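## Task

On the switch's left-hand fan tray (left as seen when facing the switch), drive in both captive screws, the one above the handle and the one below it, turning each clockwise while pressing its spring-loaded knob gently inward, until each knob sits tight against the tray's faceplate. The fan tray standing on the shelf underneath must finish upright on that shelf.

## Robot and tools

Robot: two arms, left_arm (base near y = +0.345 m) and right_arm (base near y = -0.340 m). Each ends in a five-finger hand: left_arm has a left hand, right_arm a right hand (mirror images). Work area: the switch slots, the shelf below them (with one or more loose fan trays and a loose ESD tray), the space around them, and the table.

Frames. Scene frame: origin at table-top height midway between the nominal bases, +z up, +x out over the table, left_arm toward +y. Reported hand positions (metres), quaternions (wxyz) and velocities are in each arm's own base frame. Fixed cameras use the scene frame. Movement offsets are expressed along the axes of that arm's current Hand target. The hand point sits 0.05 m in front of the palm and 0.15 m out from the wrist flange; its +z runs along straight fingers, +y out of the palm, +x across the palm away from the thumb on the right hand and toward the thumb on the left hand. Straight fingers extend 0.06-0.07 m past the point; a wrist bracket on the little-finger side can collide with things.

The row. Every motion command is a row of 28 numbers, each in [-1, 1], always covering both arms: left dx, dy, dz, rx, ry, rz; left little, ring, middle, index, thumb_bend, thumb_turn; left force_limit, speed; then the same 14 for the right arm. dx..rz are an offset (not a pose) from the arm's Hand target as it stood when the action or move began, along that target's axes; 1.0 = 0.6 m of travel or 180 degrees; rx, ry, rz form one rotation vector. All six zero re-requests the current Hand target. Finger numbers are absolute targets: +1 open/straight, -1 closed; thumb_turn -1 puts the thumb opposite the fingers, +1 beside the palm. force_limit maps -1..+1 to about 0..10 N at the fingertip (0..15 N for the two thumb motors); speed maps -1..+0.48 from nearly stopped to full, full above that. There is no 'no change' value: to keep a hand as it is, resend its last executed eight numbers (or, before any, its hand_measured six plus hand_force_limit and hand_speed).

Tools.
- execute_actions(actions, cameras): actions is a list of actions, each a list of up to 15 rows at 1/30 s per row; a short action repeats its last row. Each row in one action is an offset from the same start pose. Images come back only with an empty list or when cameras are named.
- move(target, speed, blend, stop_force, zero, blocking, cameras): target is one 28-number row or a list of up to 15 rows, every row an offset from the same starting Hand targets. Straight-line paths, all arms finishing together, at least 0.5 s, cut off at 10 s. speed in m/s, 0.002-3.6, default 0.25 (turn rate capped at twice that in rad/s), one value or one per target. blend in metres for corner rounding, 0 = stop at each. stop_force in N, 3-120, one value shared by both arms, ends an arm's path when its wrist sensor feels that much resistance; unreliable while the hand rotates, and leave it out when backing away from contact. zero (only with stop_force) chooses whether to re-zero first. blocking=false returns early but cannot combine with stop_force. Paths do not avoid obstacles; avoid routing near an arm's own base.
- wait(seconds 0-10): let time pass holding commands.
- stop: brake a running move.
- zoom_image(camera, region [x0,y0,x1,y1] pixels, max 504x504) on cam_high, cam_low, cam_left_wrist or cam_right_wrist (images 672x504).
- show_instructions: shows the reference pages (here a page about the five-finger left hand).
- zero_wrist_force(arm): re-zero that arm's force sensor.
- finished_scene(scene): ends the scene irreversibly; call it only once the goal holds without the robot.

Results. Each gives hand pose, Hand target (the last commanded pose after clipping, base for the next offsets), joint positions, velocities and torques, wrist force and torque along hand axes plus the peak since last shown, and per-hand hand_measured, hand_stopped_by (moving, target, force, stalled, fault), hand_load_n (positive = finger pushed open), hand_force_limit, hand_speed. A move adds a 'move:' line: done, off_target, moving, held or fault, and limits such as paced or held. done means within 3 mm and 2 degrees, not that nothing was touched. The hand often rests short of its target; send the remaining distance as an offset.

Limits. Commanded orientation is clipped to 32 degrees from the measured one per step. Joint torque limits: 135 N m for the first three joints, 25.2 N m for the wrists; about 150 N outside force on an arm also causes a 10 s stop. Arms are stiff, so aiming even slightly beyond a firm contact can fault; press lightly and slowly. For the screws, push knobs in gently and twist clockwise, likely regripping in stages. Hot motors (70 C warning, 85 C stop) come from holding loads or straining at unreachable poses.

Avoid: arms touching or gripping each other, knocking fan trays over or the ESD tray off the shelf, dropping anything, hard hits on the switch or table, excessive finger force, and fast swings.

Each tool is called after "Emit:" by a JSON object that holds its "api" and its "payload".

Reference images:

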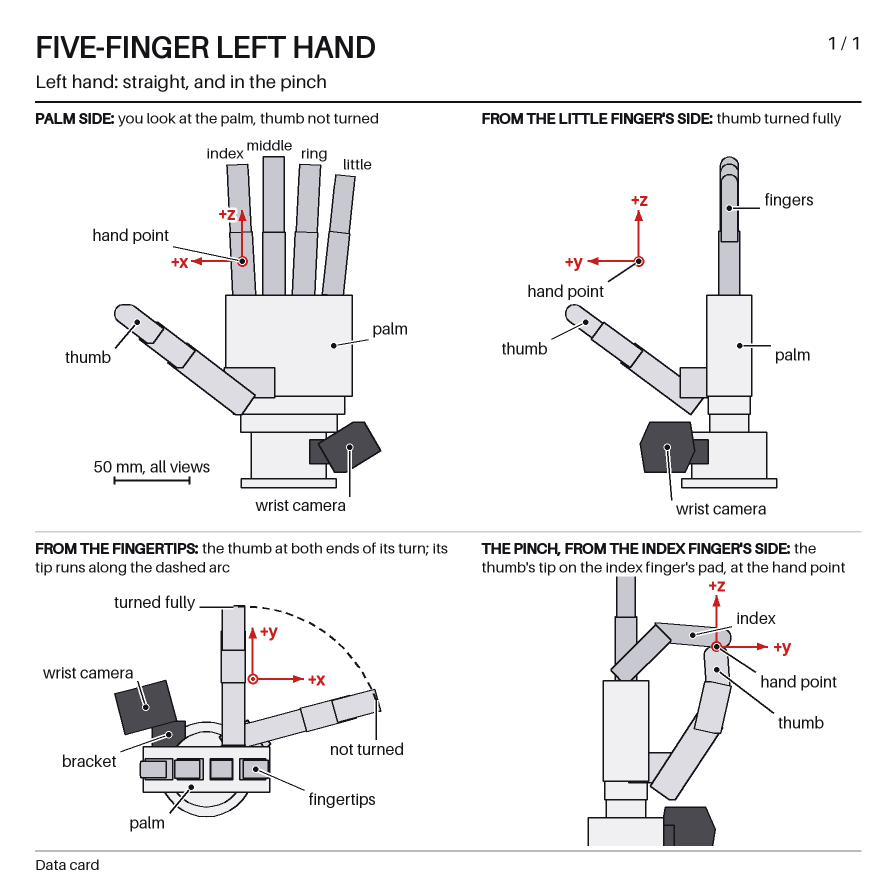

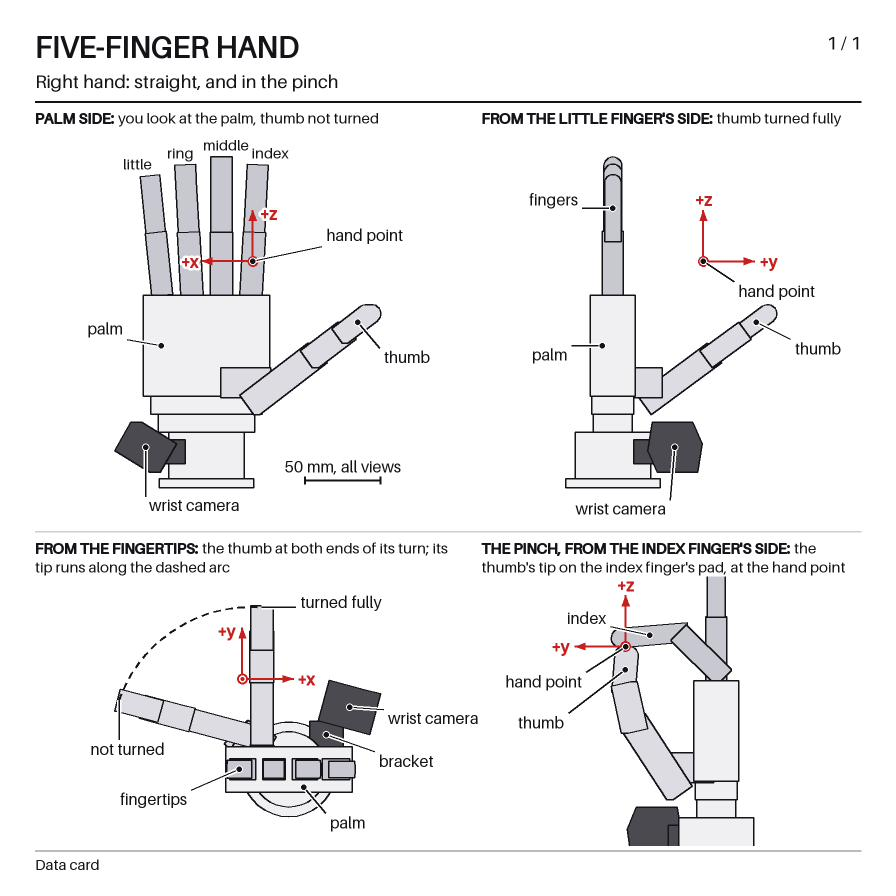

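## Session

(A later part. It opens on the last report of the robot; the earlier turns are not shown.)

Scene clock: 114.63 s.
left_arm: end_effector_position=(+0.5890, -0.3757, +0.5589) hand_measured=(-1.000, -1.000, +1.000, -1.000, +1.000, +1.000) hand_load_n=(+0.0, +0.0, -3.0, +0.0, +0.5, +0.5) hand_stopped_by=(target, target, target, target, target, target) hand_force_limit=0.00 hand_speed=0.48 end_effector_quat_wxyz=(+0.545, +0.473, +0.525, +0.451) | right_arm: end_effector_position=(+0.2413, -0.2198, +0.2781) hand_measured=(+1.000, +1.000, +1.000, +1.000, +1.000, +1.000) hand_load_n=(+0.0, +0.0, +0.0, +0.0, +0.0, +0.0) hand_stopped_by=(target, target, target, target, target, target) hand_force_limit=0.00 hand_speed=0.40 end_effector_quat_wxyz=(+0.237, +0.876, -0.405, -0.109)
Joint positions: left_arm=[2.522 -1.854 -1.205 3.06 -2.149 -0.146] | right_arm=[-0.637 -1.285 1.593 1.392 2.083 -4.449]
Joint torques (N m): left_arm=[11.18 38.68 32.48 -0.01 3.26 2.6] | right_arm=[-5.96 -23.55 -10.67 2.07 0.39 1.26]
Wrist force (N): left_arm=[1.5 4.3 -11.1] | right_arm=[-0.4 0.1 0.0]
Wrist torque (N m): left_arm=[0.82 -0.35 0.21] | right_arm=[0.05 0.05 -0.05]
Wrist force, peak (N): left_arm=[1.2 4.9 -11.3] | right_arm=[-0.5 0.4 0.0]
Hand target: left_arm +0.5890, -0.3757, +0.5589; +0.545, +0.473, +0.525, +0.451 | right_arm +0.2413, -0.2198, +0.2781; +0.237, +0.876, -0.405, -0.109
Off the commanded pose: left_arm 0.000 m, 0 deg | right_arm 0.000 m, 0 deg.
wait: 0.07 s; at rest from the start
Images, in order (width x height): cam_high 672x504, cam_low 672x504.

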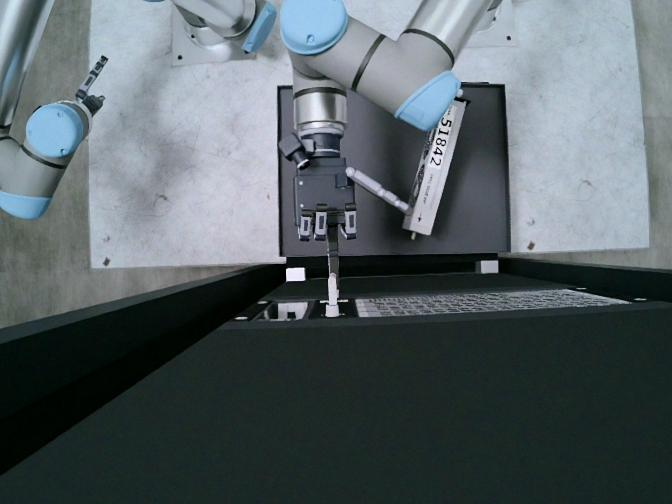

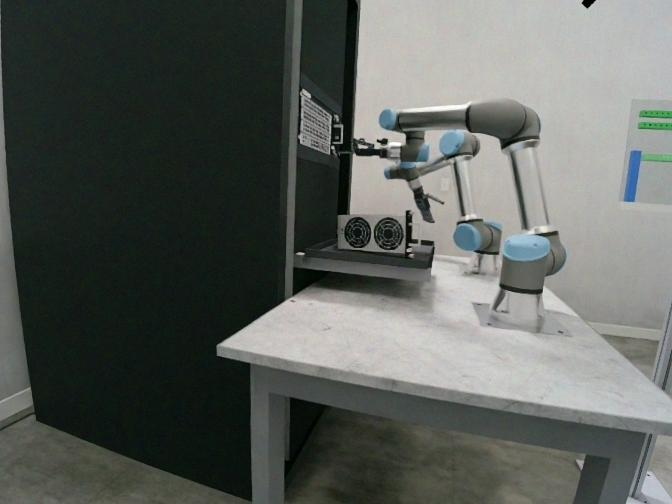

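Emit:
{"api": "move", "payload": {"target": [[-0.02728,0.00554,0.0004,0,0,0.08333,-1,-1,1,-1,1,1,0,0.48,0,0,0,0,0,0,1,1,1,1,1,1,0,0.4],[-0.05506,0.00382,0.0005,0,0,0.16667,-1,-1,1,-1,1,1,0,0.48,0,0,0,0,0,0,1,1,1,1,1,1,0,0.4],[-0.08145,-0.00502,0.0005,0,0,0.25,-1,-1,1,-1,1,1,0,0.48,0,0,0,0,0,0,1,1,1,1,1,1,0,0.4],[-0.10466,-0.02039,0.0005,0,0,0.33333,-1,-1,1,-1,1,1,0,0.48,0,0,0,0,0,0,1,1,1,1,1,1,0,0.4]], "speed": 1.1, "blend": 0.0005}}

Emit:
{"api": "move", "payload": {"target": [[-0.02728,0.00554,0.0001,0,0,0.08333,-1,-1,1,-1,1,1,0,0.48,0,0,0,0,0,0,1,1,1,1,1,1,0,0.4],[-0.05506,0.00382,0.0001,0,0,0.16667,-1,-1,1,-1,1,1,0,0.48,0,0,0,0,0,0,1,1,1,1,1,1,0,0.4],[-0.08145,-0.00502,0.0002,0,0,0.25,-1,-1,1,-1,1,1,0,0.48,0,0,0,0,0,0,1,1,1,1,1,1,0,0.4],[-0.10466,-0.02039,0.0002,0,0,0.33333,-1,-1,1,-1,1,1,0,0.48,0,0,0,0,0,0,1,1,1,1,1,1,0,0.4]], "speed": 1.1, "blend": 0.0005}}

Scene clock: 116.93 s.
left_arm: end_effector_position=(+0.5866, -0.4396, +0.5560) hand_measured=(-1.000, -1.000, +1.000, -1.000, +1.000, +1.000) hand_load_n=(+0.0, +0.0, -1.5, +0.0, +0.0, +0.0) hand_stopped_by=(target, target, target, target, target, target) hand_force_limit=0.00 hand_speed=0.48 end_effector_quat_wxyz=(+0.247, +0.672, +0.219, +0.663) end_effector_velocity=(+0.000, +0.000, +0.000) end_effector_angular_velocity=(+0.005, -0.001, +0.000) | right_arm: end_effector_position=(+0.2413, -0.2198, +0.2781) hand_measured=(+1.000, +1.000, +1.000, +1.000, +1.000, +1.000) hand_load_n=(+0.0, +0.0, +0.0, -0.5, +0.0, +0.0) hand_stopped_by=(target, target, target, target, target, target) hand_force_limit=0.00 hand_speed=0.40 end_effector_quat_wxyz=(+0.237, +0.876, -0.405, -0.109)
Joint positions: left_arm=[2.528 -1.846 -1.239 3.086 -2.143 0.901] | right_arm=[-0.637 -1.285 1.593 1.392 2.083 -4.449]
Joint velocities: left_arm=[0 0 0.001 -0.001 0 0.005] | right_arm=[within noise]
Joint torques (N m): left_arm=[10.89 31.49 22.88 0.84 1.43 2.67] | right_arm=[-6.53 -23.49 -9.95 2.11 0.55 1.6]
Wrist force (N): left_arm=[1.4 2.6 -20.2] | right_arm=[-0.3 0.1 0.2]
Wrist torque (N m): left_arm=[1.34 -0.64 0.21] | right_arm=[0.03 0.03 -0.04]
Wrist force, peak (N): left_arm=[1.8 2.6 -20.4] | right_arm=[-0.6 0.1 0.5]
Hand target: left_arm +0.5866, -0.4396, +0.5560; +0.247, +0.672, +0.219, +0.663 | right_arm +0.2413, -0.2198, +0.2781; +0.237, +0.876, -0.405, -0.109
Off the commanded pose: left_arm 0.000 m, 0 deg | right_arm 0.000 m, 0 deg.
move: done

Scene clock: 118.63 s.
left_arm: end_effector_position=(+0.5856, -0.4690, +0.4993) hand_measured=(-1.000, -1.000, +1.000, -1.000, +1.000, +1.000) hand_load_n=(+0.5, +0.0, -1.0, +0.0, +0.0, +0.0) hand_stopped_by=(target, target, target, target, target, target) hand_force_limit=0.00 hand_speed=0.48 end_effector_quat_wxyz=(-0.118, +0.691, -0.147, +0.698) end_effector_velocity=(+0.000, +0.000, +0.000) end_effector_angular_velocity=(+0.006, +0.000, +0.000) | right_arm: end_effector_position=(+0.2413, -0.2198, +0.2781) hand_measured=(+1.000, +1.000, +1.000, +1.000, +1.000, +1.000) hand_load_n=(+0.0, +0.0, +0.0, +0.0, +0.0, +0.0) hand_stopped_by=(target, target, target, target, target, target) hand_force_limit=0.00 hand_speed=0.40 end_effector_quat_wxyz=(+0.237, +0.876, -0.405, -0.109)
Joint positions: left_arm=[2.544 -1.828 -1.267 3.096 -2.126 1.948] | right_arm=[-0.637 -1.285 1.593 1.392 2.083 -4.449]
Joint velocities: left_arm=[0 0 0 0 0 0.006] | right_arm=[within noise]
Joint torques (N m): left_arm=[0.31 21.41 10.14 0.22 -4.58 2.47] | right_arm=[-5.94 -22.66 -10.55 2.12 0.49 1.61]
Wrist force (N): left_arm=[9.3 1.9 -23.0] | right_arm=[-0.5 0.1 0.1]
Wrist torque (N m): left_arm=[1.45 -0.15 0.49] | right_arm=[0.03 0.07 -0.06]
Wrist force, peak (N): left_arm=[9.7 1.4 -25.4] | right_arm=[-0.6 0.4 0.1]
Hand target: left_arm +0.5856, -0.4690, +0.4992; -0.118, +0.691, -0.147, +0.698 | right_arm +0.2413, -0.2198, +0.2781; +0.237, +0.876, -0.405, -0.109
Off the commanded pose: left_arm 0.000 m, 0 deg | right_arm 0.000 m, 0 deg.
move: done

Emit:
{"api": "move", "payload": {"target": [[-0.02668,0.00564,0.0,0,0,0.08333,-1,-1,1,-1,1,1,0,0.48,0,0,0,0,0,0,1,1,1,1,1,1,0,0.4],[-0.05446,0.00392,0.0,0,0,0.16667,-1,-1,1,-1,1,1,0,0.48,0,0,0,0,0,0,1,1,1,1,1,1,0,0.4],[-0.08085,-0.00492,0.0,0,0,0.25,-1,-1,1,-1,1,1,0,0.48,0,0,0,0,0,0,1,1,1,1,1,1,0,0.4],[-0.10406,-0.02029,0.0001,0,0,0.33333,-1,-1,1,-1,1,1,0,0.48,0,0,0,0,0,0,1,1,1,1,1,1,0,0.4],[-0.12249,-0.04115,0.0002,0,0,0.41667,-1,-1,1,-1,1,1,0,0.48,0,0,0,0,0,0,1,1,1,1,1,1,0,0.4],[-0.1349,-0.06607,0.0002,0,0,0.5,-1,-1,1,-1,1,1,0,0.48,0,0,0,0,0,0,1,1,1,1,1,1,0,0.4],[-0.14044,-0.09335,0.0003,0,0,0.58333,-1,-1,1,-1,1,1,0,0.48,0,0,0,0,0,0,1,1,1,1,1,1,0,0.4],[-0.13873,-0.12113,0.0003,0,0,0.66667,-1,-1,1,-1,1,1,0,0.48,0,0,0,0,0,0,1,1,1,1,1,1,0,0.4],[-0.12988,-0.14752,0.0004,0,0,0.75,-1,-1,1,-1,1,1,0,0.48,0,0,0,0,0,0,1,1,1,1,1,1,0,0.4],[-0.11451,-0.17073,0.0004,0,0,0.83333,-1,-1,1,-1,1,1,0,0.48,0,0,0,0,0,0,1,1,1,1,1,1,0,0.4],[-0.09365,-0.18916,0.0005,0,0,0.91667,-1,-1,1,-1,1,1,0,0.48,0,0,0,0,0,0,1,1,1,1,1,1,0,0.4]], "speed": 1.1, "blend": 0.0005}}

Emit:
{"api": "move", "payload": {"target": [[-0.02728,0.00554,0.0001,0,0,0.08333,-1,-1,1,-1,1,1,0,0.48,0,0,0,0,0,0,1,1,1,1,1,1,0,0.4],[-0.05506,0.00382,0.0002,0,0,0.16667,-1,-1,1,-1,1,1,0,0.48,0,0,0,0,0,0,1,1,1,1,1,1,0,0.4],[-0.08145,-0.00502,0.0003,0,0,0.25,-1,-1,1,-1,1,1,0,0.48,0,0,0,0,0,0,1,1,1,1,1,1,0,0.4],[-0.10466,-0.02039,0.0003,0,0,0.33333,-1,-1,1,-1,1,1,0,0.48,0,0,0,0,0,0,1,1,1,1,1,1,0,0.4],[-0.12309,-0.04125,0.0003,0,0,0.41667,-1,-1,1,-1,1,1,0,0.48,0,0,0,0,0,0,1,1,1,1,1,1,0,0.4]], "speed": 1.1, "blend": 0.0005}}

Scene clock: 122.83 s.
left_arm: end_effector_position=(+0.5911, -0.3429, +0.4886) hand_measured=(-1.000, -1.000, +1.000, -1.000, +1.000, +1.000) hand_load_n=(+0.0, +0.0, +2.0, +0.5, +0.0, +0.0) hand_stopped_by=(target, target, target, target, target, target) hand_force_limit=0.00 hand_speed=0.48 end_effector_quat_wxyz=(+0.707, +0.055, +0.704, +0.026) end_effector_velocity=(+0.000, +0.000, +0.001) end_effector_angular_velocity=(+0.005, -0.001, +0.000) | right_arm: end_effector_position=(+0.2413, -0.2198, +0.2781) hand_measured=(+1.000, +1.000, +1.000, +1.000, +1.000, +1.000) hand_load_n=(+0.0, +0.0, +0.0, +0.0, -0.5, +0.0) hand_stopped_by=(target, target, target, target, target, target) hand_force_limit=0.00 hand_speed=0.40 end_effector_quat_wxyz=(+0.237, +0.876, -0.405, -0.109)
Joint positions: left_arm=[2.537 -1.84 -1.201 3.042 -2.133 4.828] | right_arm=[-0.637 -1.285 1.593 1.392 2.083 -4.449]
Joint velocities: left_arm=[0.001 0.001 0.001 0 0.001 0.005] | right_arm=[within noise]
Joint torques (N m): left_arm=[24.03 39.45 22.96 0.35 -1.62 3.1] | right_arm=[-6.2 -22.75 -10.15 1.99 0.63 1.77]
Wrist force (N): left_arm=[-1.1 -14.1 -16.2] | right_arm=[-0.5 0.4 0.1]
Wrist torque (N m): left_arm=[1.67 -0.51 0.34] | right_arm=[0.09 0.06 -0.05]
Wrist force, peak (N): left_arm=[15.4 -7.4 -23.1] | right_arm=[-0.6 0.4 0.3]
Hand target: left_arm +0.5912, -0.3429, +0.4887; +0.707, +0.055, +0.704, +0.026 | right_arm +0.2413, -0.2198, +0.2781; +0.237, +0.876, -0.405, -0.109
Off the commanded pose: left_arm 0.000 m, 0 deg | right_arm 0.000 m, 0 deg.
move: done

Scene clock: 124.83 s.
left_arm: end_effector_position=(+0.5899, -0.3759, +0.5591) hand_measured=(-1.000, -1.000, +1.000, -1.000, +1.000, +1.000) hand_load_n=(+0.0, +0.0, +0.0, +0.0, +0.0, +0.0) hand_stopped_by=(target, target, target, target, target, target) hand_force_limit=0.00 hand_speed=0.48 end_effector_quat_wxyz=(+0.545, +0.473, +0.525, +0.451) end_effector_velocity=(+0.000, +0.000, +0.001) end_effector_angular_velocity=(+0.005, +0.000, +0.000) | right_arm: end_effector_position=(+0.2413, -0.2198, +0.2781) hand_measured=(+1.000, +1.000, +1.000, +1.000, +1.000, +1.000) hand_load_n=(+0.0, +0.0, +0.0, -0.5, +0.0, +0.0) hand_stopped_by=(target, target, target, target, target, target) hand_force_limit=0.00 hand_speed=0.40 end_effector_quat_wxyz=(+0.237, +0.876, -0.405, -0.109)
Joint positions: left_arm=[2.522 -1.856 -1.201 3.059 -2.148 6.137] | right_arm=[-0.637 -1.285 1.593 1.392 2.083 -4.449]
Joint velocities: left_arm=[0 0 0.001 -0.001 0 0.005] | right_arm=[within noise]
Joint torques (N m): left_arm=[19.01 37.32 32.74 1.25 1.42 2.89] | right_arm=[-5.87 -22.54 -10.66 2.08 0.74 1.73]
Wrist force (N): left_arm=[-3.5 -0.4 -19.3] | right_arm=[-0.5 0.3 0.1]
Wrist torque (N m): left_arm=[1.53 -0.91 0.07] | right_arm=[0.06 0.06 -0.05]
Wrist force, peak (N): left_arm=[-0.1 -14.4 -16.8] | right_arm=[-0.5 0.2 0.4]
Hand target: left_arm +0.5899, -0.3759, +0.5593; +0.545, +0.473, +0.525, +0.451 | right_arm +0.2413, -0.2198, +0.2781; +0.237, +0.876, -0.405, -0.109
Off the commanded pose: left_arm 0.000 m, 0 deg | right_arm 0.000 m, 0 deg.
move: done

Emit:
{"api": "move", "payload": {"target": [[0,0,-0.068,0,0,0,-1,-1,1,-1,1,1,0,0.48,0,0,0,0,0,0,1,1,1,1,1,1,0,0.4],[0.04207,-0.17487,-0.068,0,0,-0.63889,-1,-1,1,-1,1,1,0,0.48,0,0,0,0,0,0,1,1,1,1,1,1,0,0.4],[-0.13419,-0.13909,-0.068,0,0,0.72222,-1,-1,1,-1,1,1,0,0.48,0,0,0,0,0,0,1,1,1,1,1,1,0,0.4],[-0.02728,0.00554,-0.068,0,0,0.08333,-1,-1,1,-1,1,1,0,0.48,0,0,0,0,0,0,1,1,1,1,1,1,0,0.4],[0.05862,-0.15248,-0.068,0,0,-0.55556,-1,-1,1,-1,1,1,0,0.48,0,0,0,0,0,0,1,1,1,1,1,1,0,0.4],[-0.1209,-0.16355,-0.068,0,0,0.80556,-1,-1,1,-1,1,1,0,0.48,0,0,0,0,0,0,1,1,1,1,1,1,0,0.4],[-0.05606,0.00367,-0.068,0,0,0.16667,-1,-1,1,-1,1,1,0,0.48,0,0,0,0,0,0,1,1,1,1,1,1,0,0.4],[-0.05606,0.00367,-0.003,0,0,0.16667,-1,-1,1,-1,1,1,0,0.48,0,0,0,0,0,0,1,1,1,1,1,1,0,0.4]], "speed": [0.2,1.6,1.6,1.6,1.6,1.6,1.6,0.25], "blend": [0.003,0.005,0.005,0.005,0.005,0.005,0.001,0]}}

Emit:
{"api": "move", "payload": {"target": [[0,0,0.003,0,0,0,-1,-1,1,-1,1,1,0,0.48,0,0,0,0,0,0,1,1,1,1,1,1,0,0.4],[-0.02728,0.00554,0.003,0,0,0.08333,-1,-1,1,-1,1,1,0,0.48,0,0,0,0,0,0,1,1,1,1,1,1,0,0.4],[-0.05506,0.00382,0.0031,0,0,0.16667,-1,-1,1,-1,1,1,0,0.48,0,0,0,0,0,0,1,1,1,1,1,1,0,0.4],[-0.08145,-0.00502,0.0031,0,0,0.25,-1,-1,1,-1,1,1,0,0.48,0,0,0,0,0,0,1,1,1,1,1,1,0,0.4],[-0.10466,-0.02039,0.0032,0,0,0.33333,-1,-1,1,-1,1,1,0,0.48,0,0,0,0,0,0,1,1,1,1,1,1,0,0.4],[-0.12309,-0.04125,0.0032,0,0,0.41667,-1,-1,1,-1,1,1,0,0.48,0,0,0,0,0,0,1,1,1,1,1,1,0,0.4],[-0.1355,-0.06617,0.0033,0,0,0.5,-1,-1,1,-1,1,1,0,0.48,0,0,0,0,0,0,1,1,1,1,1,1,0,0.4],[-0.14104,-0.09345,0.0033,0,0,0.58333,-1,-1,1,-1,1,1,0,0.48,0,0,0,0,0,0,1,1,1,1,1,1,0,0.4],[-0.13933,-0.12123,0.0034,0,0,0.66667,-1,-1,1,-1,1,1,0,0.48,0,0,0,0,0,0,1,1,1,1,1,1,0,0.4],[-0.13048,-0.14762,0.0034,0,0,0.75,-1,-1,1,-1,1,1,0,0.48,0,0,0,0,0,0,1,1,1,1,1,1,0,0.4],[-0.11511,-0.17083,0.0035,0,0,0.83333,-1,-1,1,-1,1,1,0,0.48,0,0,0,0,0,0,1,1,1,1,1,1,0,0.4],[-0.09425,-0.18926,0.0035,0,0,0.91667,-1,-1,1,-1,1,1,0,0.48,0,0,0,0,0,0,1,1,1,1,1,1,0,0.4]], "speed": [0.05,1.2,1.2,1.2,1.2,1.2,1.2,1.2,1.2,1.2,1.2,1.2], "blend": 0.0005}}

Scene clock: 132.93 s.
left_arm: end_effector_position=(+0.5866, -0.4088, +0.5663) hand_measured=(-1.000, -1.000, +1.000, -1.000, +1.000, +1.000) hand_load_n=(+0.0, +0.0, +0.0, +0.0, +0.0, +0.0) hand_stopped_by=(target, target, target, target, target, target) hand_force_limit=0.00 hand_speed=0.48 end_effector_quat_wxyz=(+0.410, +0.593, +0.385, +0.577) | right_arm: end_effector_position=(+0.2413, -0.2198, +0.2781) hand_measured=(+1.000, +1.000, +1.000, +1.000, +1.000, +1.000) hand_load_n=(+0.0, +0.0, +0.0, +0.0, +0.0, +0.0) hand_stopped_by=(target, target, target, target, target, target) hand_force_limit=0.00 hand_speed=0.40 end_effector_quat_wxyz=(+0.237, +0.876, -0.405, -0.109)
Joint positions: left_arm=[2.52 -1.852 -1.22 3.073 -2.15 -5.906] | right_arm=[-0.637 -1.285 1.593 1.392 2.083 -4.449]
Joint torques (N m): left_arm=[8.07 29.75 31.6 1.71 0.19 -2.34] | right_arm=[-5.96 -23.15 -9.98 2.01 0.86 1.9]
Wrist force (N): left_arm=[0.5 1.5 -1.8] | right_arm=[-0.1 0.2 0.2]
Wrist torque (N m): left_arm=[0.41 -0.32 0.29] | right_arm=[0.04 0.01 -0.03]
Wrist force, peak (N): left_arm=[3.0 -3.0 -37.2] | right_arm=[-0.8 0.2 0.1]
Hand target: left_arm +0.5867, -0.4088, +0.5664; +0.410, +0.593, +0.385, +0.577 | right_arm +0.2413, -0.2198, +0.2781; +0.237, +0.876, -0.405, -0.109
Off the commanded pose: left_arm 0.000 m, 0 deg | right_arm 0.000 m, 0 deg.
move: done

Scene clock: 136.73 s.
left_arm: end_effector_position=(+0.5886, -0.4197, +0.4400) hand_measured=(-1.000, -1.000, +1.000, -1.000, +1.000, +1.000) hand_load_n=(+0.0, +0.0, +0.5, +0.0, +0.0, +0.0) hand_stopped_by=(target, target, target, target, target, target) hand_force_limit=0.00 hand_speed=0.48 end_effector_quat_wxyz=(+0.518, -0.459, +0.537, -0.482) end_effector_velocity=(+0.000, +0.000, +0.000) end_effector_angular_velocity=(+0.005, +0.000, +0.000) | right_arm: end_effector_position=(+0.2413, -0.2198, +0.2781) hand_measured=(+1.000, +1.000, +1.000, +1.000, +1.000, +1.000) hand_load_n=(+0.0, +0.0, +0.0, +0.0, +0.0, +0.0) hand_stopped_by=(target, target, target, target, target, target) hand_force_limit=0.00 hand_speed=0.40 end_effector_quat_wxyz=(+0.237, +0.876, -0.405, -0.109)
Joint positions: left_arm=[2.555 -1.82 -1.25 3.071 -2.115 -3.026] | right_arm=[-0.637 -1.285 1.593 1.392 2.083 -4.449]
Joint velocities: left_arm=[0 0 0.001 -0.001 0 0.005] | right_arm=[within noise]
Joint torques (N m): left_arm=[1.24 25.18 10.72 0.66 -5.23 3] | right_arm=[-6.89 -24.17 -10.74 2.17 0.87 1.91]
Wrist force (N): left_arm=[6.5 -2.1 -23.4] | right_arm=[-0.5 0.0 0.2]
Wrist torque (N m): left_arm=[1.60 -0.30 0.32] | right_arm=[0.01 0.06 -0.06]
Wrist force, peak (N): left_arm=[9.8 -0.8 -27.3] | right_arm=[-0.8 0.3 0.1]
Hand target: left_arm +0.5885, -0.4197, +0.4400; +0.518, -0.459, +0.537, -0.482 | right_arm +0.2413, -0.2198, +0.2781; +0.237, +0.876, -0.405, -0.109
Off the commanded pose: left_arm 0.000 m, 0 deg | right_arm 0.000 m, 0 deg.
move: done

Emit:
{"api": "move", "payload": {"target": [[-0.02728,0.00554,0.0,0,0,0.08333,-1,-1,1,-1,1,1,0,0.48,0,0,0,0,0,0,1,1,1,1,1,1,0,0.4],[-0.05506,0.00382,0.0,0,0,0.16667,-1,-1,1,-1,1,1,0,0.48,0,0,0,0,0,0,1,1,1,1,1,1,0,0.4],[-0.08145,-0.00502,0.0001,0,0,0.25,-1,-1,1,-1,1,1,0,0.48,0,0,0,0,0,0,1,1,1,1,1,1,0,0.4],[-0.10466,-0.02039,0.0001,0,0,0.33333,-1,-1,1,-1,1,1,0,0.48,0,0,0,0,0,0,1,1,1,1,1,1,0,0.4],[-0.12309,-0.04125,0.0002,0,0,0.41667,-1,-1,1,-1,1,1,0,0.48,0,0,0,0,0,0,1,1,1,1,1,1,0,0.4],[-0.1355,-0.06617,0.0002,0,0,0.5,-1,-1,1,-1,1,1,0,0.48,0,0,0,0,0,0,1,1,1,1,1,1,0,0.4],[-0.14104,-0.09345,0.0003,0,0,0.58333,-1,-1,1,-1,1,1,0,0.48,0,0,0,0,0,0,1,1,1,1,1,1,0,0.4],[-0.13933,-0.12123,0.0003,0,0,0.66667,-1,-1,1,-1,1,1,0,0.48,0,0,0,0,0,0,1,1,1,1,1,1,0,0.4],[-0.13048,-0.14762,0.0003,0,0,0.75,-1,-1,1,-1,1,1,0,0.48,0,0,0,0,0,0,1,1,1,1,1,1,0,0.4],[-0.11511,-0.17083,0.0004,0,0,0.83333,-1,-1,1,-1,1,1,0,0.48,0,0,0,0,0,0,1,1,1,1,1,1,0,0.4],[-0.09425,-0.18926,0.0004,0,0,0.91667,-1,-1,1,-1,1,1,0,0.48,0,0,0,0,0,0,1,1,1,1,1,1,0,0.4]], "speed": 1.2, "blend": 0.0005}}

Emit:
{"api": "move", "payload": {"target": [[-0.02728,0.00554,0.0,0,0,0.08333,-1,-1,1,-1,1,1,0,0.48,0,0,0,0,0,0,1,1,1,1,1,1,0,0.4],[-0.05506,0.00382,0.0,0,0,0.16667,-1,-1,1,-1,1,1,0,0.48,0,0,0,0,0,0,1,1,1,1,1,1,0,0.4],[-0.08145,-0.00502,0.0001,0,0,0.25,-1,-1,1,-1,1,1,0,0.48,0,0,0,0,0,0,1,1,1,1,1,1,0,0.4],[-0.10466,-0.02039,0.0001,0,0,0.33333,-1,-1,1,-1,1,1,0,0.48,0,0,0,0,0,0,1,1,1,1,1,1,0,0.4],[-0.12309,-0.04125,0.0002,0,0,0.41667,-1,-1,1,-1,1,1,0,0.48,0,0,0,0,0,0,1,1,1,1,1,1,0,0.4],[-0.1355,-0.06617,0.0002,0,0,0.5,-1,-1,1,-1,1,1,0,0.48,0,0,0,0,0,0,1,1,1,1,1,1,0,0.4],[-0.14104,-0.09345,0.0003,0,0,0.58333,-1,-1,1,-1,1,1,0,0.48,0,0,0,0,0,0,1,1,1,1,1,1,0,0.4],[-0.13933,-0.12123,0.0003,0,0,0.66667,-1,-1,1,-1,1,1,0,0.48,0,0,0,0,0,0,1,1,1,1,1,1,0,0.4],[-0.13048,-0.14762,0.0003,0,0,0.75,-1,-1,1,-1,1,1,0,0.48,0,0,0,0,0,0,1,1,1,1,1,1,0,0.4],[-0.11511,-0.17083,0.0004,0,0,0.83333,-1,-1,1,-1,1,1,0,0.48,0,0,0,0,0,0,1,1,1,1,1,1,0,0.4],[-0.09425,-0.18926,0.0004,0,0,0.91667,-1,-1,1,-1,1,1,0,0.48,0,0,0,0,0,0,1,1,1,1,1,1,0,0.4]], "speed": 1.2, "blend": 0.0005}}

Scene clock: 140.97 s.
left_arm: end_effector_position=(+0.5904, -0.3766, +0.5591) hand_measured=(-1.000, -1.000, +1.000, -1.000, +1.000, +1.000) hand_load_n=(+0.0, +0.0, +0.0, +0.0, +0.0, +0.0) hand_stopped_by=(target, target, target, target, target, target) hand_force_limit=0.00 hand_speed=0.48 end_effector_quat_wxyz=(+0.545, +0.473, +0.525, +0.451) end_effector_velocity=(+0.000, +0.000, +0.001) end_effector_angular_velocity=(+0.004, -0.002, +0.001) | right_arm: end_effector_position=(+0.2413, -0.2198, +0.2781) hand_measured=(+1.000, +1.000, +1.000, +1.000, +1.000, +1.000) hand_load_n=(+0.0, +0.0, +0.0, +0.0, +0.0, +0.0) hand_stopped_by=(target, target, target, target, target, target) hand_force_limit=0.00 hand_speed=0.40 end_effector_quat_wxyz=(+0.237, +0.876, -0.405, -0.109)
Joint positions: left_arm=[2.522 -1.858 -1.199 3.058 -2.149 -0.146] | right_arm=[-0.637 -1.285 1.593 1.392 2.083 -4.449]
Joint velocities: left_arm=[0 0 0.002 0 0 0.005] | right_arm=[within noise]
Joint torques (N m): left_arm=[13.16 34.55 33.8 0.95 2.9 2.63] | right_arm=[-6.91 -23.43 -10.61 2.28 0.85 1.97]
Wrist force (N): left_arm=[0.6 0.9 -15.6] | right_arm=[-0.5 0.2 0.2]
Wrist torque (N m): left_arm=[1.15 -0.56 0.30] | right_arm=[0.04 0.06 -0.06]
Wrist force, peak (N): left_arm=[8.5 -2.2 -24.8] | right_arm=[-0.7 0.5 0.2]
Hand target: left_arm +0.5904, -0.3766, +0.5593; +0.545, +0.473, +0.525, +0.451 | right_arm +0.2413, -0.2198, +0.2781; +0.237, +0.876, -0.405, -0.109
Off the commanded pose: left_arm 0.000 m, 0 deg | right_arm 0.000 m, 0 deg.
move: done

Scene clock: 144.70 s.
left_arm: end_effector_position=(+0.5878, -0.4491, +0.4553) hand_measured=(-1.000, -1.000, +1.000, -1.000, +1.000, +1.000) hand_load_n=(+0.0, +0.0, +0.0, +0.0, +0.0, +0.0) hand_stopped_by=(target, target, target, target, target, target) hand_force_limit=0.00 hand_speed=0.48 end_effector_quat_wxyz=(-0.376, +0.582, -0.400, +0.600) end_effector_velocity=(+0.000, +0.000, -0.002) end_effector_angular_velocity=(+0.007, +0.002, +0.000) | right_arm: end_effector_position=(+0.2413, -0.2198, +0.2781) hand_measured=(+1.000, +1.000, +1.000, +1.000, +1.000, +1.000) hand_load_n=(+0.0, +0.0, +0.0, +0.0, +0.0, +0.5) hand_stopped_by=(target, target, target, target, target, target) hand_force_limit=0.00 hand_speed=0.40 end_effector_quat_wxyz=(+0.237, +0.876, -0.405, -0.109)
Joint positions: left_arm=[2.554 -1.821 -1.261 3.084 -2.116 2.733] | right_arm=[-0.637 -1.285 1.593 1.392 2.083 -4.449]
Joint velocities: left_arm=[-0.001 0 -0.002 0 0 0.005] | right_arm=[within noise]
Joint torques (N m): left_arm=[0.07 20.03 9.13 0.12 -4.98 2.92] | right_arm=[-6.3 -22.93 -10.21 2.29 0.98 2]
Wrist force (N): left_arm=[6.9 -0.9 -17.8] | right_arm=[-0.4 0.4 0.0]
Wrist torque (N m): left_arm=[1.06 -0.22 0.34] | right_arm=[0.09 0.05 -0.04]
Wrist force, peak (N): left_arm=[13.0 0.7 -20.0] | right_arm=[-0.7 0.3 0.0]
Hand target: left_arm +0.5877, -0.4491, +0.4552; -0.376, +0.582, -0.400, +0.599 | right_arm +0.2413, -0.2198, +0.2781; +0.237, +0.876, -0.405, -0.109
Off the commanded pose: left_arm 0.000 m, 0 deg | right_arm 0.000 m, 0 deg.
move: done

Emit:
{"api": "move", "payload": {"target": [[-0.02728,0.00554,0.0002,0,0,0.08333,-1,-1,1,-1,1,1,0,0.48,0,0,0,0,0,0,1,1,1,1,1,1,0,0.4],[-0.05506,0.00382,0.0002,0,0,0.16667,-1,-1,1,-1,1,1,0,0.48,0,0,0,0,0,0,1,1,1,1,1,1,0,0.4],[-0.08145,-0.00502,0.0003,0,0,0.25,-1,-1,1,-1,1,1,0,0.48,0,0,0,0,0,0,1,1,1,1,1,1,0,0.4],[-0.10466,-0.02039,0.0003,0,0,0.33333,-1,-1,1,-1,1,1,0,0.48,0,0,0,0,0,0,1,1,1,1,1,1,0,0.4],[-0.12309,-0.04125,0.0004,0,0,0.41667,-1,-1,1,-1,1,1,0,0.48,0,0,0,0,0,0,1,1,1,1,1,1,0,0.4],[-0.1355,-0.06617,0.0004,0,0,0.5,-1,-1,1,-1,1,1,0,0.48,0,0,0,0,0,0,1,1,1,1,1,1,0,0.4],[-0.14104,-0.09345,0.0005,0,0,0.58333,-1,-1,1,-1,1,1,0,0.48,0,0,0,0,0,0,1,1,1,1,1,1,0,0.4],[-0.13933,-0.12123,0.0005,0,0,0.66667,-1,-1,1,-1,1,1,0,0.48,0,0,0,0,0,0,1,1,1,1,1,1,0,0.4],[-0.13048,-0.14762,0.0006,0,0,0.75,-1,-1,1,-1,1,1,0,0.48,0,0,0,0,0,0,1,1,1,1,1,1,0,0.4],[-0.11511,-0.17083,0.0006,0,0,0.83333,-1,-1,1,-1,1,1,0,0.48,0,0,0,0,0,0,1,1,1,1,1,1,0,0.4],[-0.09425,-0.18926,0.0007,0,0,0.91667,-1,-1,1,-1,1,1,0,0.48,0,0,0,0,0,0,1,1,1,1,1,1,0,0.4]], "speed": 1.2, "blend": 0.0005}}

Emit:
{"api": "move", "payload": {"target": [[0,0,-0.068,0,0,0,-1,-1,1,-1,1,1,0,0.48,0,0,0,0,0,0,1,1,1,1,1,1,0,0.4],[0.04823,-0.1679,-0.068,0,0,-0.61111,-1,-1,1,-1,1,1,0,0.48,0,0,0,0,0,0,1,1,1,1,1,1,0,0.4],[-0.12604,-0.15579,-0.068,0,0,0.77778,-1,-1,1,-1,1,1,0,0.48,0,0,0,0,0,0,1,1,1,1,1,1,0,0.4],[-0.05506,0.00382,-0.068,0,0,0.16667,-1,-1,1,-1,1,1,0,0.48,0,0,0,0,0,0,1,1,1,1,1,1,0,0.4],[-0.05506,0.00382,-0.003,0,0,0.16667,-1,-1,1,-1,1,1,0,0.48,0,0,0,0,0,0,1,1,1,1,1,1,0,0.4]], "speed": [0.2,1.6,1.6,1.6,0.2], "blend": [0.003,0.005,0.005,0.001,0]}}

Scene clock: 148.80 s.
left_arm: end_effector_position=(+0.5921, -0.3522, +0.5368) hand_measured=(-1.000, -1.000, +1.000, -1.000, +1.000, +1.000) hand_load_n=(+0.0, +0.0, +0.5, +0.0, +0.0, +0.0) hand_stopped_by=(target, target, target, target, target, target) hand_force_limit=0.00 hand_speed=0.48 end_effector_quat_wxyz=(+0.643, +0.321, +0.630, +0.294) end_effector_velocity=(+0.000, +0.000, +0.000) end_effector_angular_velocity=(+0.005, -0.001, +0.000) | right_arm: end_effector_position=(+0.2413, -0.2198, +0.2781) hand_measured=(+1.000, +1.000, +1.000, +1.000, +1.000, +1.000) hand_load_n=(+0.0, +0.0, +0.0, +0.0, -0.5, +0.0) hand_stopped_by=(target, target, target, target, target, target) hand_force_limit=0.00 hand_speed=0.40 end_effector_quat_wxyz=(+0.237, +0.876, -0.405, -0.109)
Joint positions: left_arm=[2.526 -1.856 -1.189 3.047 -2.144 5.613] | right_arm=[-0.637 -1.285 1.593 1.392 2.083 -4.449]
Joint velocities: left_arm=[0 0 0 0.001 0 0.005] | right_arm=[within noise]
Joint torques (N m): left_arm=[15.12 37.56 29.76 0.95 2.47 2.56] | right_arm=[-5.63 -23.05 -10.79 2.16 0.95 1.94]
Wrist force (N): left_arm=[0.2 -0.5 -15.6] | right_arm=[-0.6 0.4 0.4]
Wrist torque (N m): left_arm=[1.16 -0.62 0.27] | right_arm=[0.07 0.08 -0.05]
Wrist force, peak (N): left_arm=[10.0 -2.0 -24.3] | right_arm=[-0.6 0.4 0.4]
Hand target: left_arm +0.5921, -0.3522, +0.5369; +0.643, +0.321, +0.630, +0.295 | right_arm +0.2413, -0.2198, +0.2781; +0.237, +0.876, -0.405, -0.109
Off the commanded pose: left_arm 0.000 m, 0 deg | right_arm 0.000 m, 0 deg.
move: done

Scene clock: 153.00 s.
left_arm: end_effector_position=(+0.5892, -0.3765, +0.5592) hand_measured=(-1.000, -1.000, +1.000, -1.000, +1.000, +1.000) hand_load_n=(+0.0, +0.0, +0.0, +0.0, +0.0, +0.0) hand_stopped_by=(target, target, target, target, target, target) hand_force_limit=0.00 hand_speed=0.48 end_effector_quat_wxyz=(+0.545, +0.473, +0.525, +0.451) | right_arm: end_effector_position=(+0.2413, -0.2198, +0.2781) hand_measured=(+1.000, +1.000, +1.000, +1.000, +1.000, +1.000) hand_load_n=(+0.0, +0.0, +0.0, +0.0, -0.5, +0.0) hand_stopped_by=(target, target, target, target, target, target) hand_force_limit=0.00 hand_speed=0.40 end_effector_quat_wxyz=(+0.237, +0.876, -0.405, -0.109)
Joint positions: left_arm=[2.521 -1.856 -1.201 3.059 -2.15 -0.146] | right_arm=[-0.637 -1.285 1.593 1.392 2.083 -4.449]
Joint torques (N m): left_arm=[8.66 29.1 32.71 1.95 -0.25 -2.12] | right_arm=[-5.16 -23.42 -10.78 2.04 1.13 2.13]
Wrist force (N): left_arm=[1.1 0.7 -0.6] | right_arm=[-0.6 0.3 0.3]
Wrist torque (N m): left_arm=[0.22 -0.29 0.38] | right_arm=[0.04 0.07 -0.06]
Wrist force, peak (N): left_arm=[3.7 -1.2 -21.7] | right_arm=[-0.7 0.4 0.2]
Hand target: left_arm +0.5893, -0.3765, +0.5592; +0.545, +0.473, +0.525, +0.451 | right_arm +0.2413, -0.2198, +0.2781; +0.237, +0.876, -0.405, -0.109
Off the commanded pose: left_arm 0.000 m, 0 deg | right_arm 0.000 m, 0 deg.
move: done

Emit:
{"api": "move", "payload": {"target": [[0.00417,0,0.001,0,0,0,-1,-1,1,-1,1,1,0,0.48,0,0,0,0,0,0,1,1,1,1,1,1,0,0.4],[0.00417,0,0.0034,0,0,0,-1,-1,1,-1,1,1,0,0.48,0,0,0,0,0,0,1,1,1,1,1,1,0,0.4],[-0.02325,0.00662,0.0034,0,0,0.08333,-1,-1,1,-1,1,1,0,0.48,0,0,0,0,0,0,1,1,1,1,1,1,0,0.4],[-0.05145,0.00591,0.0034,0,0,0.16667,-1,-1,1,-1,1,1,0,0.48,0,0,0,0,0,0,1,1,1,1,1,1,0,0.4],[-0.0785,-0.00207,0.0034,0,0,0.25,-1,-1,1,-1,1,1,0,0.48,0,0,0,0,0,0,1,1,1,1,1,1,0,0.4],[-0.10257,-0.01679,0.0035,0,0,0.33333,-1,-1,1,-1,1,1,0,0.48,0,0,0,0,0,0,1,1,1,1,1,1,0,0.4],[-0.12201,-0.03723,0.0035,0,0,0.41667,-1,-1,1,-1,1,1,0,0.48,0,0,0,0,0,0,1,1,1,1,1,1,0,0.4],[-0.1355,-0.062,0.0035,0,0,0.5,-1,-1,1,-1,1,1,0,0.48,0,0,0,0,0,0,1,1,1,1,1,1,0,0.4],[-0.14211,-0.08942,0.0035,0,0,0.58333,-1,-1,1,-1,1,1,0,0.48,0,0,0,0,0,0,1,1,1,1,1,1,0,0.4],[-0.14141,-0.11762,0.0035,0,0,0.66667,-1,-1,1,-1,1,1,0,0.48,0,0,0,0,0,0,1,1,1,1,1,1,0,0.4],[-0.13342,-0.14467,0.0035,0,0,0.75,-1,-1,1,-1,1,1,0,0.48,0,0,0,0,0,0,1,1,1,1,1,1,0,0.4],[-0.11871,-0.16874,0.0035,0,0,0.83333,-1,-1,1,-1,1,1,0,0.48,0,0,0,0,0,0,1,1,1,1,1,1,0,0.4],[-0.09827,-0.18818,0.0035,0,0,0.91667,-1,-1,1,-1,1,1,0,0.48,0,0,0,0,0,0,1,1,1,1,1,1,0,0.4]], "speed": [0.05,0.03,1.0,1.0,1.0,1.0,1.0,1.0,1.0,1.0,1.0,1.0,1.0], "blend": 0.0005}}

Scene clock: 157.13 s.
left_arm: end_effector_position=(+0.5884, -0.4514, +0.4563) hand_measured=(-1.000, -1.000, +1.000, -1.000, +1.000, +1.000) hand_load_n=(+0.0, +0.0, +0.0, +0.0, +0.0, +0.0) hand_stopped_by=(target, target, target, target, target, target) hand_force_limit=0.00 hand_speed=0.48 end_effector_quat_wxyz=(-0.376, +0.582, -0.400, +0.600) | right_arm: end_effector_position=(+0.2413, -0.2198, +0.2781) hand_measured=(+1.000, +1.000, +1.000, +1.000, +1.000, +1.000) hand_load_n=(+0.0, +0.0, +0.0, +0.0, +0.0, +0.0) hand_stopped_by=(target, target, target, target, target, target) hand_force_limit=0.00 hand_speed=0.40 end_effector_quat_wxyz=(+0.237, +0.876, -0.405, -0.109)
Joint positions: left_arm=[2.551 -1.827 -1.251 3.08 -2.12 2.733] | right_arm=[-0.637 -1.285 1.593 1.392 2.083 -4.449]
Joint torques (N m): left_arm=[0.58 20.6 9.3 0.45 -4.79 2.92] | right_arm=[-5 -23.1 -11.32 2.04 1.29 1.91]
Wrist force (N): left_arm=[6.4 -0.2 -18.8] | right_arm=[-0.4 0.2 0.1]
Wrist torque (N m): left_arm=[1.10 -0.34 0.31] | right_arm=[0.05 0.05 -0.05]
Wrist force, peak (N): left_arm=[0.2 1.3 -27.3] | right_arm=[-0.8 0.2 0.2]
Hand target: left_arm +0.5884, -0.4514, +0.4562; -0.376, +0.582, -0.400, +0.599 | right_arm +0.2413, -0.2198, +0.2781; +0.237, +0.876, -0.405, -0.109
Off the commanded pose: left_arm 0.000 m, 0 deg | right_arm 0.000 m, 0 deg.
move: done

Emit:
{"api": "move", "payload": {"target": [[-0.02742,0.00662,0.0002,0,0,0.08333,-1,-1,1,-1,1,1,0,0.48,0,0,0,0,0,0,1,1,1,1,1,1,0,0.4],[-0.05562,0.00591,0.0002,0,0,0.16667,-1,-1,1,-1,1,1,0,0.48,0,0,0,0,0,0,1,1,1,1,1,1,0,0.4],[-0.08267,-0.00207,0.0003,0,0,0.25,-1,-1,1,-1,1,1,0,0.48,0,0,0,0,0,0,1,1,1,1,1,1,0,0.4],[-0.10674,-0.01679,0.0003,0,0,0.33333,-1,-1,1,-1,1,1,0,0.48,0,0,0,0,0,0,1,1,1,1,1,1,0,0.4],[-0.12618,-0.03723,0.0003,0,0,0.41667,-1,-1,1,-1,1,1,0,0.48,0,0,0,0,0,0,1,1,1,1,1,1,0,0.4],[-0.13967,-0.062,0.0004,0,0,0.5,-1,-1,1,-1,1,1,0,0.48,0,0,0,0,0,0,1,1,1,1,1,1,0,0.4],[-0.14628,-0.08942,0.0004,0,0,0.58333,-1,-1,1,-1,1,1,0,0.48,0,0,0,0,0,0,1,1,1,1,1,1,0,0.4],[-0.14558,-0.11762,0.0005,0,0,0.66667,-1,-1,1,-1,1,1,0,0.48,0,0,0,0,0,0,1,1,1,1,1,1,0,0.4],[-0.13759,-0.14467,0.0005,0,0,0.75,-1,-1,1,-1,1,1,0,0.48,0,0,0,0,0,0,1,1,1,1,1,1,0,0.4],[-0.12288,-0.16874,0.0005,0,0,0.83333,-1,-1,1,-1,1,1,0,0.48,0,0,0,0,0,0,1,1,1,1,1,1,0,0.4],[-0.10244,-0.18818,0.0005,0,0,0.91667,-1,-1,1,-1,1,1,0,0.48,0,0,0,0,0,0,1,1,1,1,1,1,0,0.4]], "speed": 1.0, "blend": 0.0005, "cameras": ["cam_high"]}}

Emit:
{"api": "zoom_image", "payload": {"camera": "cam_high", "region": [310, 265, 360, 315]}}

Scene clock: 161.20 s.
left_arm: end_effector_position=(+0.5928, -0.3502, +0.5353) hand_measured=(-1.000, -1.000, +1.000, -1.000, +1.000, +1.000) hand_load_n=(+0.0, +0.0, +0.0, +0.0, +0.0, +0.0) hand_stopped_by=(target, target, target, target, target, target) hand_force_limit=0.00 hand_speed=0.48 end_effector_quat_wxyz=(+0.643, +0.321, +0.630, +0.294) end_effector_velocity=(+0.000, +0.000, +0.001) end_effector_angular_velocity=(+0.005, -0.001, +0.000) | right_arm: end_effector_position=(+0.2413, -0.2198, +0.2781) hand_measured=(+1.000, +1.000, +1.000, +1.000, +1.000, +1.000) hand_load_n=(+0.0, +0.0, +0.5, +0.0, +0.0, +0.0) hand_stopped_by=(target, target, target, target, target, target) hand_force_limit=0.00 hand_speed=0.40 end_effector_quat_wxyz=(+0.237, +0.876, -0.405, -0.109)
Joint positions: left_arm=[2.53 -1.853 -1.197 3.051 -2.14 5.613] | right_arm=[-0.637 -1.285 1.593 1.392 2.083 -4.449]
Joint velocities: left_arm=[0 0.001 0.001 -0.001 0 0.005] | right_arm=[within noise]
Joint torques (N m): left_arm=[16.25 38.03 28.34 0.56 2.04 2.56] | right_arm=[-5.66 -24.08 -11 2.22 1.29 2.01]
Wrist force (N): left_arm=[-1.7 -0.9 -13.7] | right_arm=[-0.3 0.3 -0.1]
Wrist torque (N m): left_arm=[0.98 -0.67 0.19] | right_arm=[0.08 0.03 -0.04]
Wrist force, peak (N): left_arm=[10.2 -0.5 -24.6] | right_arm=[-0.8 0.3 0.2]
Hand target: left_arm +0.5928, -0.3502, +0.5354; +0.643, +0.321, +0.630, +0.295 | right_arm +0.2413, -0.2198, +0.2781; +0.237, +0.876, -0.405, -0.109
Off the commanded pose: left_arm 0.000 m, 0 deg | right_arm 0.000 m, 0 deg.
move: done
Images, in order (width x height): cam_high 672x504.

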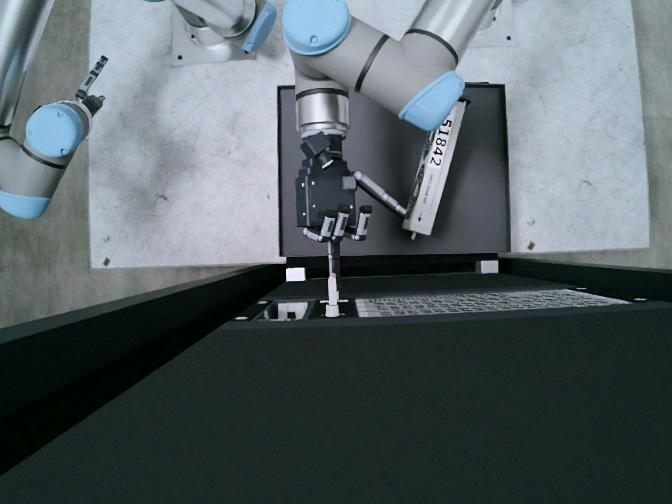

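Scaled by 10.080 from the camera's 672x504 image, which has a finer 960x720 frame.

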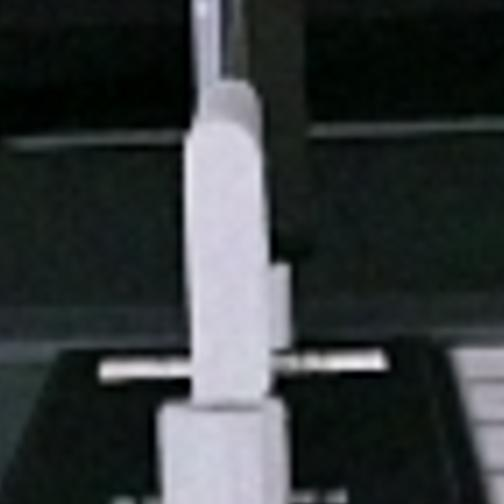

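Emit:
{"api": "move", "payload": {"target": [[0,0,-0.068,0,0,0,-1,-1,1,-1,1,1,0,0.48,0,0,0,0,0,0,1,1,1,1,1,1,0,0.4],[0.04264,-0.1718,-0.068,0,0,-0.61111,-1,-1,1,-1,1,1,0,0.48,0,0,0,0,0,0,1,1,1,1,1,1,0,0.4],[-0.1334,-0.15311,-0.068,0,0,0.77778,-1,-1,1,-1,1,1,0,0.48,0,0,0,0,0,0,1,1,1,1,1,1,0,0.4],[-0.05923,0.00382,-0.068,0,0,0.16667,-1,-1,1,-1,1,1,0,0.48,0,0,0,0,0,0,1,1,1,1,1,1,0,0.4],[-0.05923,0.00382,-0.0025,0,0,0.16667,-1,-1,1,-1,1,1,0,0.48,0,0,0,0,0,0,1,1,1,1,1,1,0,0.4]], "speed": [0.2,1.6,1.6,1.6,0.2], "blend": [0.003,0.005,0.005,0.001,0]}}

Emit:
{"api": "move", "payload": {"target": [[0,0,0.003,0,0,0,-1,-1,1,-1,1,1,0,0.48,0,0,0,0,0,0,1,1,1,1,1,1,0,0.4],[-0.02728,0.00554,0.003,0,0,0.08333,-1,-1,1,-1,1,1,0,0.48,0,0,0,0,0,0,1,1,1,1,1,1,0,0.4],[-0.05506,0.00382,0.0031,0,0,0.16667,-1,-1,1,-1,1,1,0,0.48,0,0,0,0,0,0,1,1,1,1,1,1,0,0.4],[-0.08145,-0.00502,0.0031,0,0,0.25,-1,-1,1,-1,1,1,0,0.48,0,0,0,0,0,0,1,1,1,1,1,1,0,0.4],[-0.10466,-0.02039,0.0032,0,0,0.33333,-1,-1,1,-1,1,1,0,0.48,0,0,0,0,0,0,1,1,1,1,1,1,0,0.4],[-0.12309,-0.04125,0.0032,0,0,0.41667,-1,-1,1,-1,1,1,0,0.48,0,0,0,0,0,0,1,1,1,1,1,1,0,0.4],[-0.1355,-0.06617,0.0033,0,0,0.5,-1,-1,1,-1,1,1,0,0.48,0,0,0,0,0,0,1,1,1,1,1,1,0,0.4],[-0.14104,-0.09345,0.0033,0,0,0.58333,-1,-1,1,-1,1,1,0,0.48,0,0,0,0,0,0,1,1,1,1,1,1,0,0.4],[-0.13933,-0.12123,0.0034,0,0,0.66667,-1,-1,1,-1,1,1,0,0.48,0,0,0,0,0,0,1,1,1,1,1,1,0,0.4],[-0.13048,-0.14762,0.0034,0,0,0.75,-1,-1,1,-1,1,1,0,0.48,0,0,0,0,0,0,1,1,1,1,1,1,0,0.4],[-0.11511,-0.17083,0.0035,0,0,0.83333,-1,-1,1,-1,1,1,0,0.48,0,0,0,0,0,0,1,1,1,1,1,1,0,0.4],[-0.09425,-0.18926,0.0035,0,0,0.91667,-1,-1,1,-1,1,1,0,0.48,0,0,0,0,0,0,1,1,1,1,1,1,0,0.4]], "speed": [0.05,1.2,1.2,1.2,1.2,1.2,1.2,1.2,1.2,1.2,1.2,1.2], "blend": 0.0005}}

Emit:
{"api": "move", "payload": {"target": [[-0.02728,0.00554,0.0,0,0,0.08333,-1,-1,1,-1,1,1,0,0.48,0,0,0,0,0,0,1,1,1,1,1,1,0,0.4],[-0.05506,0.00382,0.0,0,0,0.16667,-1,-1,1,-1,1,1,0,0.48,0,0,0,0,0,0,1,1,1,1,1,1,0,0.4],[-0.08145,-0.00502,0.0001,0,0,0.25,-1,-1,1,-1,1,1,0,0.48,0,0,0,0,0,0,1,1,1,1,1,1,0,0.4],[-0.10466,-0.02039,0.0001,0,0,0.33333,-1,-1,1,-1,1,1,0,0.48,0,0,0,0,0,0,1,1,1,1,1,1,0,0.4],[-0.12309,-0.04125,0.0002,0,0,0.41667,-1,-1,1,-1,1,1,0,0.48,0,0,0,0,0,0,1,1,1,1,1,1,0,0.4],[-0.1355,-0.06617,0.0002,0,0,0.5,-1,-1,1,-1,1,1,0,0.48,0,0,0,0,0,0,1,1,1,1,1,1,0,0.4],[-0.14104,-0.09345,0.0003,0,0,0.58333,-1,-1,1,-1,1,1,0,0.48,0,0,0,0,0,0,1,1,1,1,1,1,0,0.4],[-0.13933,-0.12123,0.0003,0,0,0.66667,-1,-1,1,-1,1,1,0,0.48,0,0,0,0,0,0,1,1,1,1,1,1,0,0.4],[-0.13048,-0.14762,0.0003,0,0,0.75,-1,-1,1,-1,1,1,0,0.48,0,0,0,0,0,0,1,1,1,1,1,1,0,0.4],[-0.11511,-0.17083,0.0004,0,0,0.83333,-1,-1,1,-1,1,1,0,0.48,0,0,0,0,0,0,1,1,1,1,1,1,0,0.4],[-0.09425,-0.18926,0.0004,0,0,0.91667,-1,-1,1,-1,1,1,0,0.48,0,0,0,0,0,0,1,1,1,1,1,1,0,0.4]], "speed": 1.2, "blend": 0.0005}}

Scene clock: 166.43 s.
left_arm: end_effector_position=(+0.5901, -0.3766, +0.5592) hand_measured=(-1.000, -1.000, +1.000, -1.000, +1.000, +1.000) hand_load_n=(+0.0, +0.0, +0.0, +0.0, +0.0, +0.0) hand_stopped_by=(target, target, target, target, target, target) hand_force_limit=0.00 hand_speed=0.48 end_effector_quat_wxyz=(+0.545, +0.473, +0.525, +0.451) | right_arm: end_effector_position=(+0.2413, -0.2198, +0.2781) hand_measured=(+1.000, +1.000, +1.000, +1.000, +1.000, +1.000) hand_load_n=(+0.0, +0.0, +0.0, +0.0, +0.0, +0.0) hand_stopped_by=(target, target, target, target, target, target) hand_force_limit=0.00 hand_speed=0.40 end_effector_quat_wxyz=(+0.237, +0.876, -0.405, -0.109)
Joint positions: left_arm=[2.522 -1.857 -1.199 3.058 -2.149 -0.146] | right_arm=[-0.637 -1.285 1.593 1.392 2.083 -4.449]
Joint torques (N m): left_arm=[7.3 28.13 32.54 1.61 -0.87 -2.41] | right_arm=[-4.88 -23.55 -10.92 2.01 1.68 1.99]
Wrist force (N): left_arm=[1.1 0.6 -0.8] | right_arm=[-0.4 0.1 0.2]
Wrist torque (N m): left_arm=[0.22 -0.29 0.37] | right_arm=[0.04 0.05 -0.05]
Wrist force, peak (N): left_arm=[6.7 -2.5 -32.0] | right_arm=[-0.8 0.2 0.3]
Hand target: left_arm +0.5902, -0.3766, +0.5592; +0.545, +0.473, +0.525, +0.451 | right_arm +0.2413, -0.2198, +0.2781; +0.237, +0.876, -0.405, -0.109
Off the commanded pose: left_arm 0.000 m, 0 deg | right_arm 0.000 m, 0 deg.
move: done

Scene clock: 170.23 s.
left_arm: end_effector_position=(+0.5894, -0.4491, +0.4553) hand_measured=(-1.000, -1.000, +1.000, -1.000, +1.000, +1.000) hand_load_n=(+0.0, +0.0, +0.5, +0.0, +0.0, +0.0) hand_stopped_by=(target, target, target, target, target, target) hand_force_limit=0.00 hand_speed=0.48 end_effector_quat_wxyz=(-0.376, +0.582, -0.400, +0.600) end_effector_velocity=(+0.000, +0.000, -0.001) end_effector_angular_velocity=(+0.006, +0.002, -0.001) | right_arm: end_effector_position=(+0.2413, -0.2198, +0.2781) hand_measured=(+1.000, +1.000, +1.000, +1.000, +1.000, +1.000) hand_load_n=(+0.0, +0.0, +0.0, +0.0, +0.0, +0.0) hand_stopped_by=(target, target, target, target, target, target) hand_force_limit=0.00 hand_speed=0.40 end_effector_quat_wxyz=(+0.237, +0.876, -0.405, -0.109)
Joint positions: left_arm=[2.556 -1.824 -1.257 3.083 -2.115 2.734] | right_arm=[-0.637 -1.285 1.593 1.392 2.083 -4.449]
Joint velocities: left_arm=[0 -0.001 0 -0.001 0 0.005] | right_arm=[within noise]
Joint torques (N m): left_arm=[2.08 14.15 14.19 4.11 -0.98 2.87] | right_arm=[-6.11 -23.43 -10.94 2 1.34 2.05]
Wrist force (N): left_arm=[-6.1 -3.7 -46.7] | right_arm=[-0.8 0.1 0.2]
Wrist torque (N m): left_arm=[2.81 -1.63 -0.55] | right_arm=[0.03 0.10 -0.07]
Wrist force, peak (N): left_arm=[-3.1 -4.7 -50.1] | right_arm=[-0.8 0.1 0.2]
Hand target: left_arm +0.5894, -0.4492, +0.4552; -0.376, +0.582, -0.400, +0.599 | right_arm +0.2413, -0.2198, +0.2781; +0.237, +0.876, -0.405, -0.109
Off the commanded pose: left_arm 0.000 m, 0 deg | right_arm 0.000 m, 0 deg.
move: done

Scene clock: 173.97 s.
left_arm: end_effector_position=(+0.5935, -0.3522, +0.5368) hand_measured=(-1.000, -1.000, +1.000, -1.000, +1.000, +1.000) hand_load_n=(+0.0, +0.0, -1.5, +0.0, +0.0, +0.0) hand_stopped_by=(target, target, target, target, target, target) hand_force_limit=0.00 hand_speed=0.48 end_effector_quat_wxyz=(+0.643, +0.321, +0.630, +0.294) end_effector_velocity=(+0.000, +0.000, +0.000) end_effector_angular_velocity=(+0.006, +0.000, +0.000) | right_arm: end_effector_position=(+0.2413, -0.2198, +0.2781) hand_measured=(+1.000, +1.000, +1.000, +1.000, +1.000, +1.000) hand_load_n=(+0.0, +0.0, +0.0, +0.0, +0.0, +0.0) hand_stopped_by=(target, target, target, target, target, target) hand_force_limit=0.00 hand_speed=0.40 end_effector_quat_wxyz=(+0.237, +0.876, -0.405, -0.109)
Joint positions: left_arm=[2.528 -1.858 -1.186 3.046 -2.143 5.613] | right_arm=[-0.637 -1.285 1.593 1.392 2.083 -4.449]
Joint velocities: left_arm=[0 0.001 0 -0.001 0 0.005] | right_arm=[within noise]
Joint torques (N m): left_arm=[27.46 26.84 29.13 3.27 3.05 3.03] | right_arm=[-4.53 -22.96 -10.73 2.05 1.37 2.24]
Wrist force (N): left_arm=[-0.2 1.9 -49.4] | right_arm=[-0.6 0.2 -0.1]
Wrist torque (N m): left_arm=[3.06 -1.33 -0.04] | right_arm=[0.06 0.08 -0.06]
Wrist force, peak (N): left_arm=[-0.9 1.1 -50.7] | right_arm=[-0.7 0.3 0.1]
Hand target: left_arm +0.5935, -0.3522, +0.5369; +0.643, +0.321, +0.630, +0.295 | right_arm +0.2413, -0.2198, +0.2781; +0.237, +0.876, -0.405, -0.109
Off the commanded pose: left_arm 0.000 m, 0 deg | right_arm 0.000 m, 0 deg.
move: done

Emit:
{"api": "move", "payload": {"target": [[0,0,-0.008,0,0,0,-1,-1,1,-1,1,1,0,0.48,0,0,0,0,0,0,1,1,1,1,1,1,0,0.4],[0.00417,0,-0.006,0,0,0,-1,-1,1,-1,1,1,0,0.48,0,0,0,0,0,0,1,1,1,1,1,1,0,0.4],[0.00417,0,-0.0008,0,0,0,-1,-1,1,-1,1,1,0,0.48,0,0,0,0,0,0,1,1,1,1,1,1,0,0.4],[-0.02325,0.00662,-0.0008,0,0,0.08333,-1,-1,1,-1,1,1,0,0.48,0,0,0,0,0,0,1,1,1,1,1,1,0,0.4],[-0.05145,0.00591,-0.0008,0,0,0.16667,-1,-1,1,-1,1,1,0,0.48,0,0,0,0,0,0,1,1,1,1,1,1,0,0.4]], "speed": [0.1,0.05,0.03,0.7,0.7], "blend": [0,0.0003,0.0003,0.0005,0]}}

Scene clock: 176.10 s.
left_arm: end_effector_position=(+0.5921, -0.3742, +0.5587) hand_measured=(-1.000, -1.000, +1.000, -1.000, +1.000, +1.000) hand_load_n=(+0.0, +0.0, +1.0, +0.0, +0.0, +0.0) hand_stopped_by=(target, target, target, target, target, target) hand_force_limit=0.00 hand_speed=0.48 end_effector_quat_wxyz=(+0.545, +0.473, +0.525, +0.451) end_effector_velocity=(+0.000, +0.000, +0.001) end_effector_angular_velocity=(+0.005, +0.000, +0.000) | right_arm: end_effector_position=(+0.2413, -0.2198, +0.2781) hand_measured=(+1.000, +1.000, +1.000, +1.000, +1.000, +1.000) hand_load_n=(+0.0, +0.0, +0.0, +0.0, +0.0, +0.0) hand_stopped_by=(target, target, target, target, target, target) hand_force_limit=0.00 hand_speed=0.40 end_effector_quat_wxyz=(+0.237, +0.876, -0.405, -0.109)
Joint positions: left_arm=[2.528 -1.856 -1.202 3.06 -2.143 6.137] | right_arm=[-0.637 -1.285 1.593 1.392 2.083 -4.449]
Joint velocities: left_arm=[0 0 0.001 -0.001 0.001 0.005] | right_arm=[within noise]
Joint torques (N m): left_arm=[16.88 39.94 37.36 3.15 2.88 2.78] | right_arm=[-6.01 -23.1 -10.47 2.16 1.54 2.14]
Wrist force (N): left_arm=[2.7 -6.1 -27.1] | right_arm=[-0.5 0.3 0.2]
Wrist torque (N m): left_arm=[1.94 -0.73 0.51] | right_arm=[0.07 0.07 -0.05]
Wrist force, peak (N): left_arm=[-0.6 1.8 -50.3] | right_arm=[-0.8 0.2 0.3]
Hand target: left_arm +0.5921, -0.3742, +0.5589; +0.545, +0.473, +0.525, +0.451 | right_arm +0.2413, -0.2198, +0.2781; +0.237, +0.876, -0.405, -0.109
Off the commanded pose: left_arm 0.000 m, 0 deg | right_arm 0.000 m, 0 deg.
move: done


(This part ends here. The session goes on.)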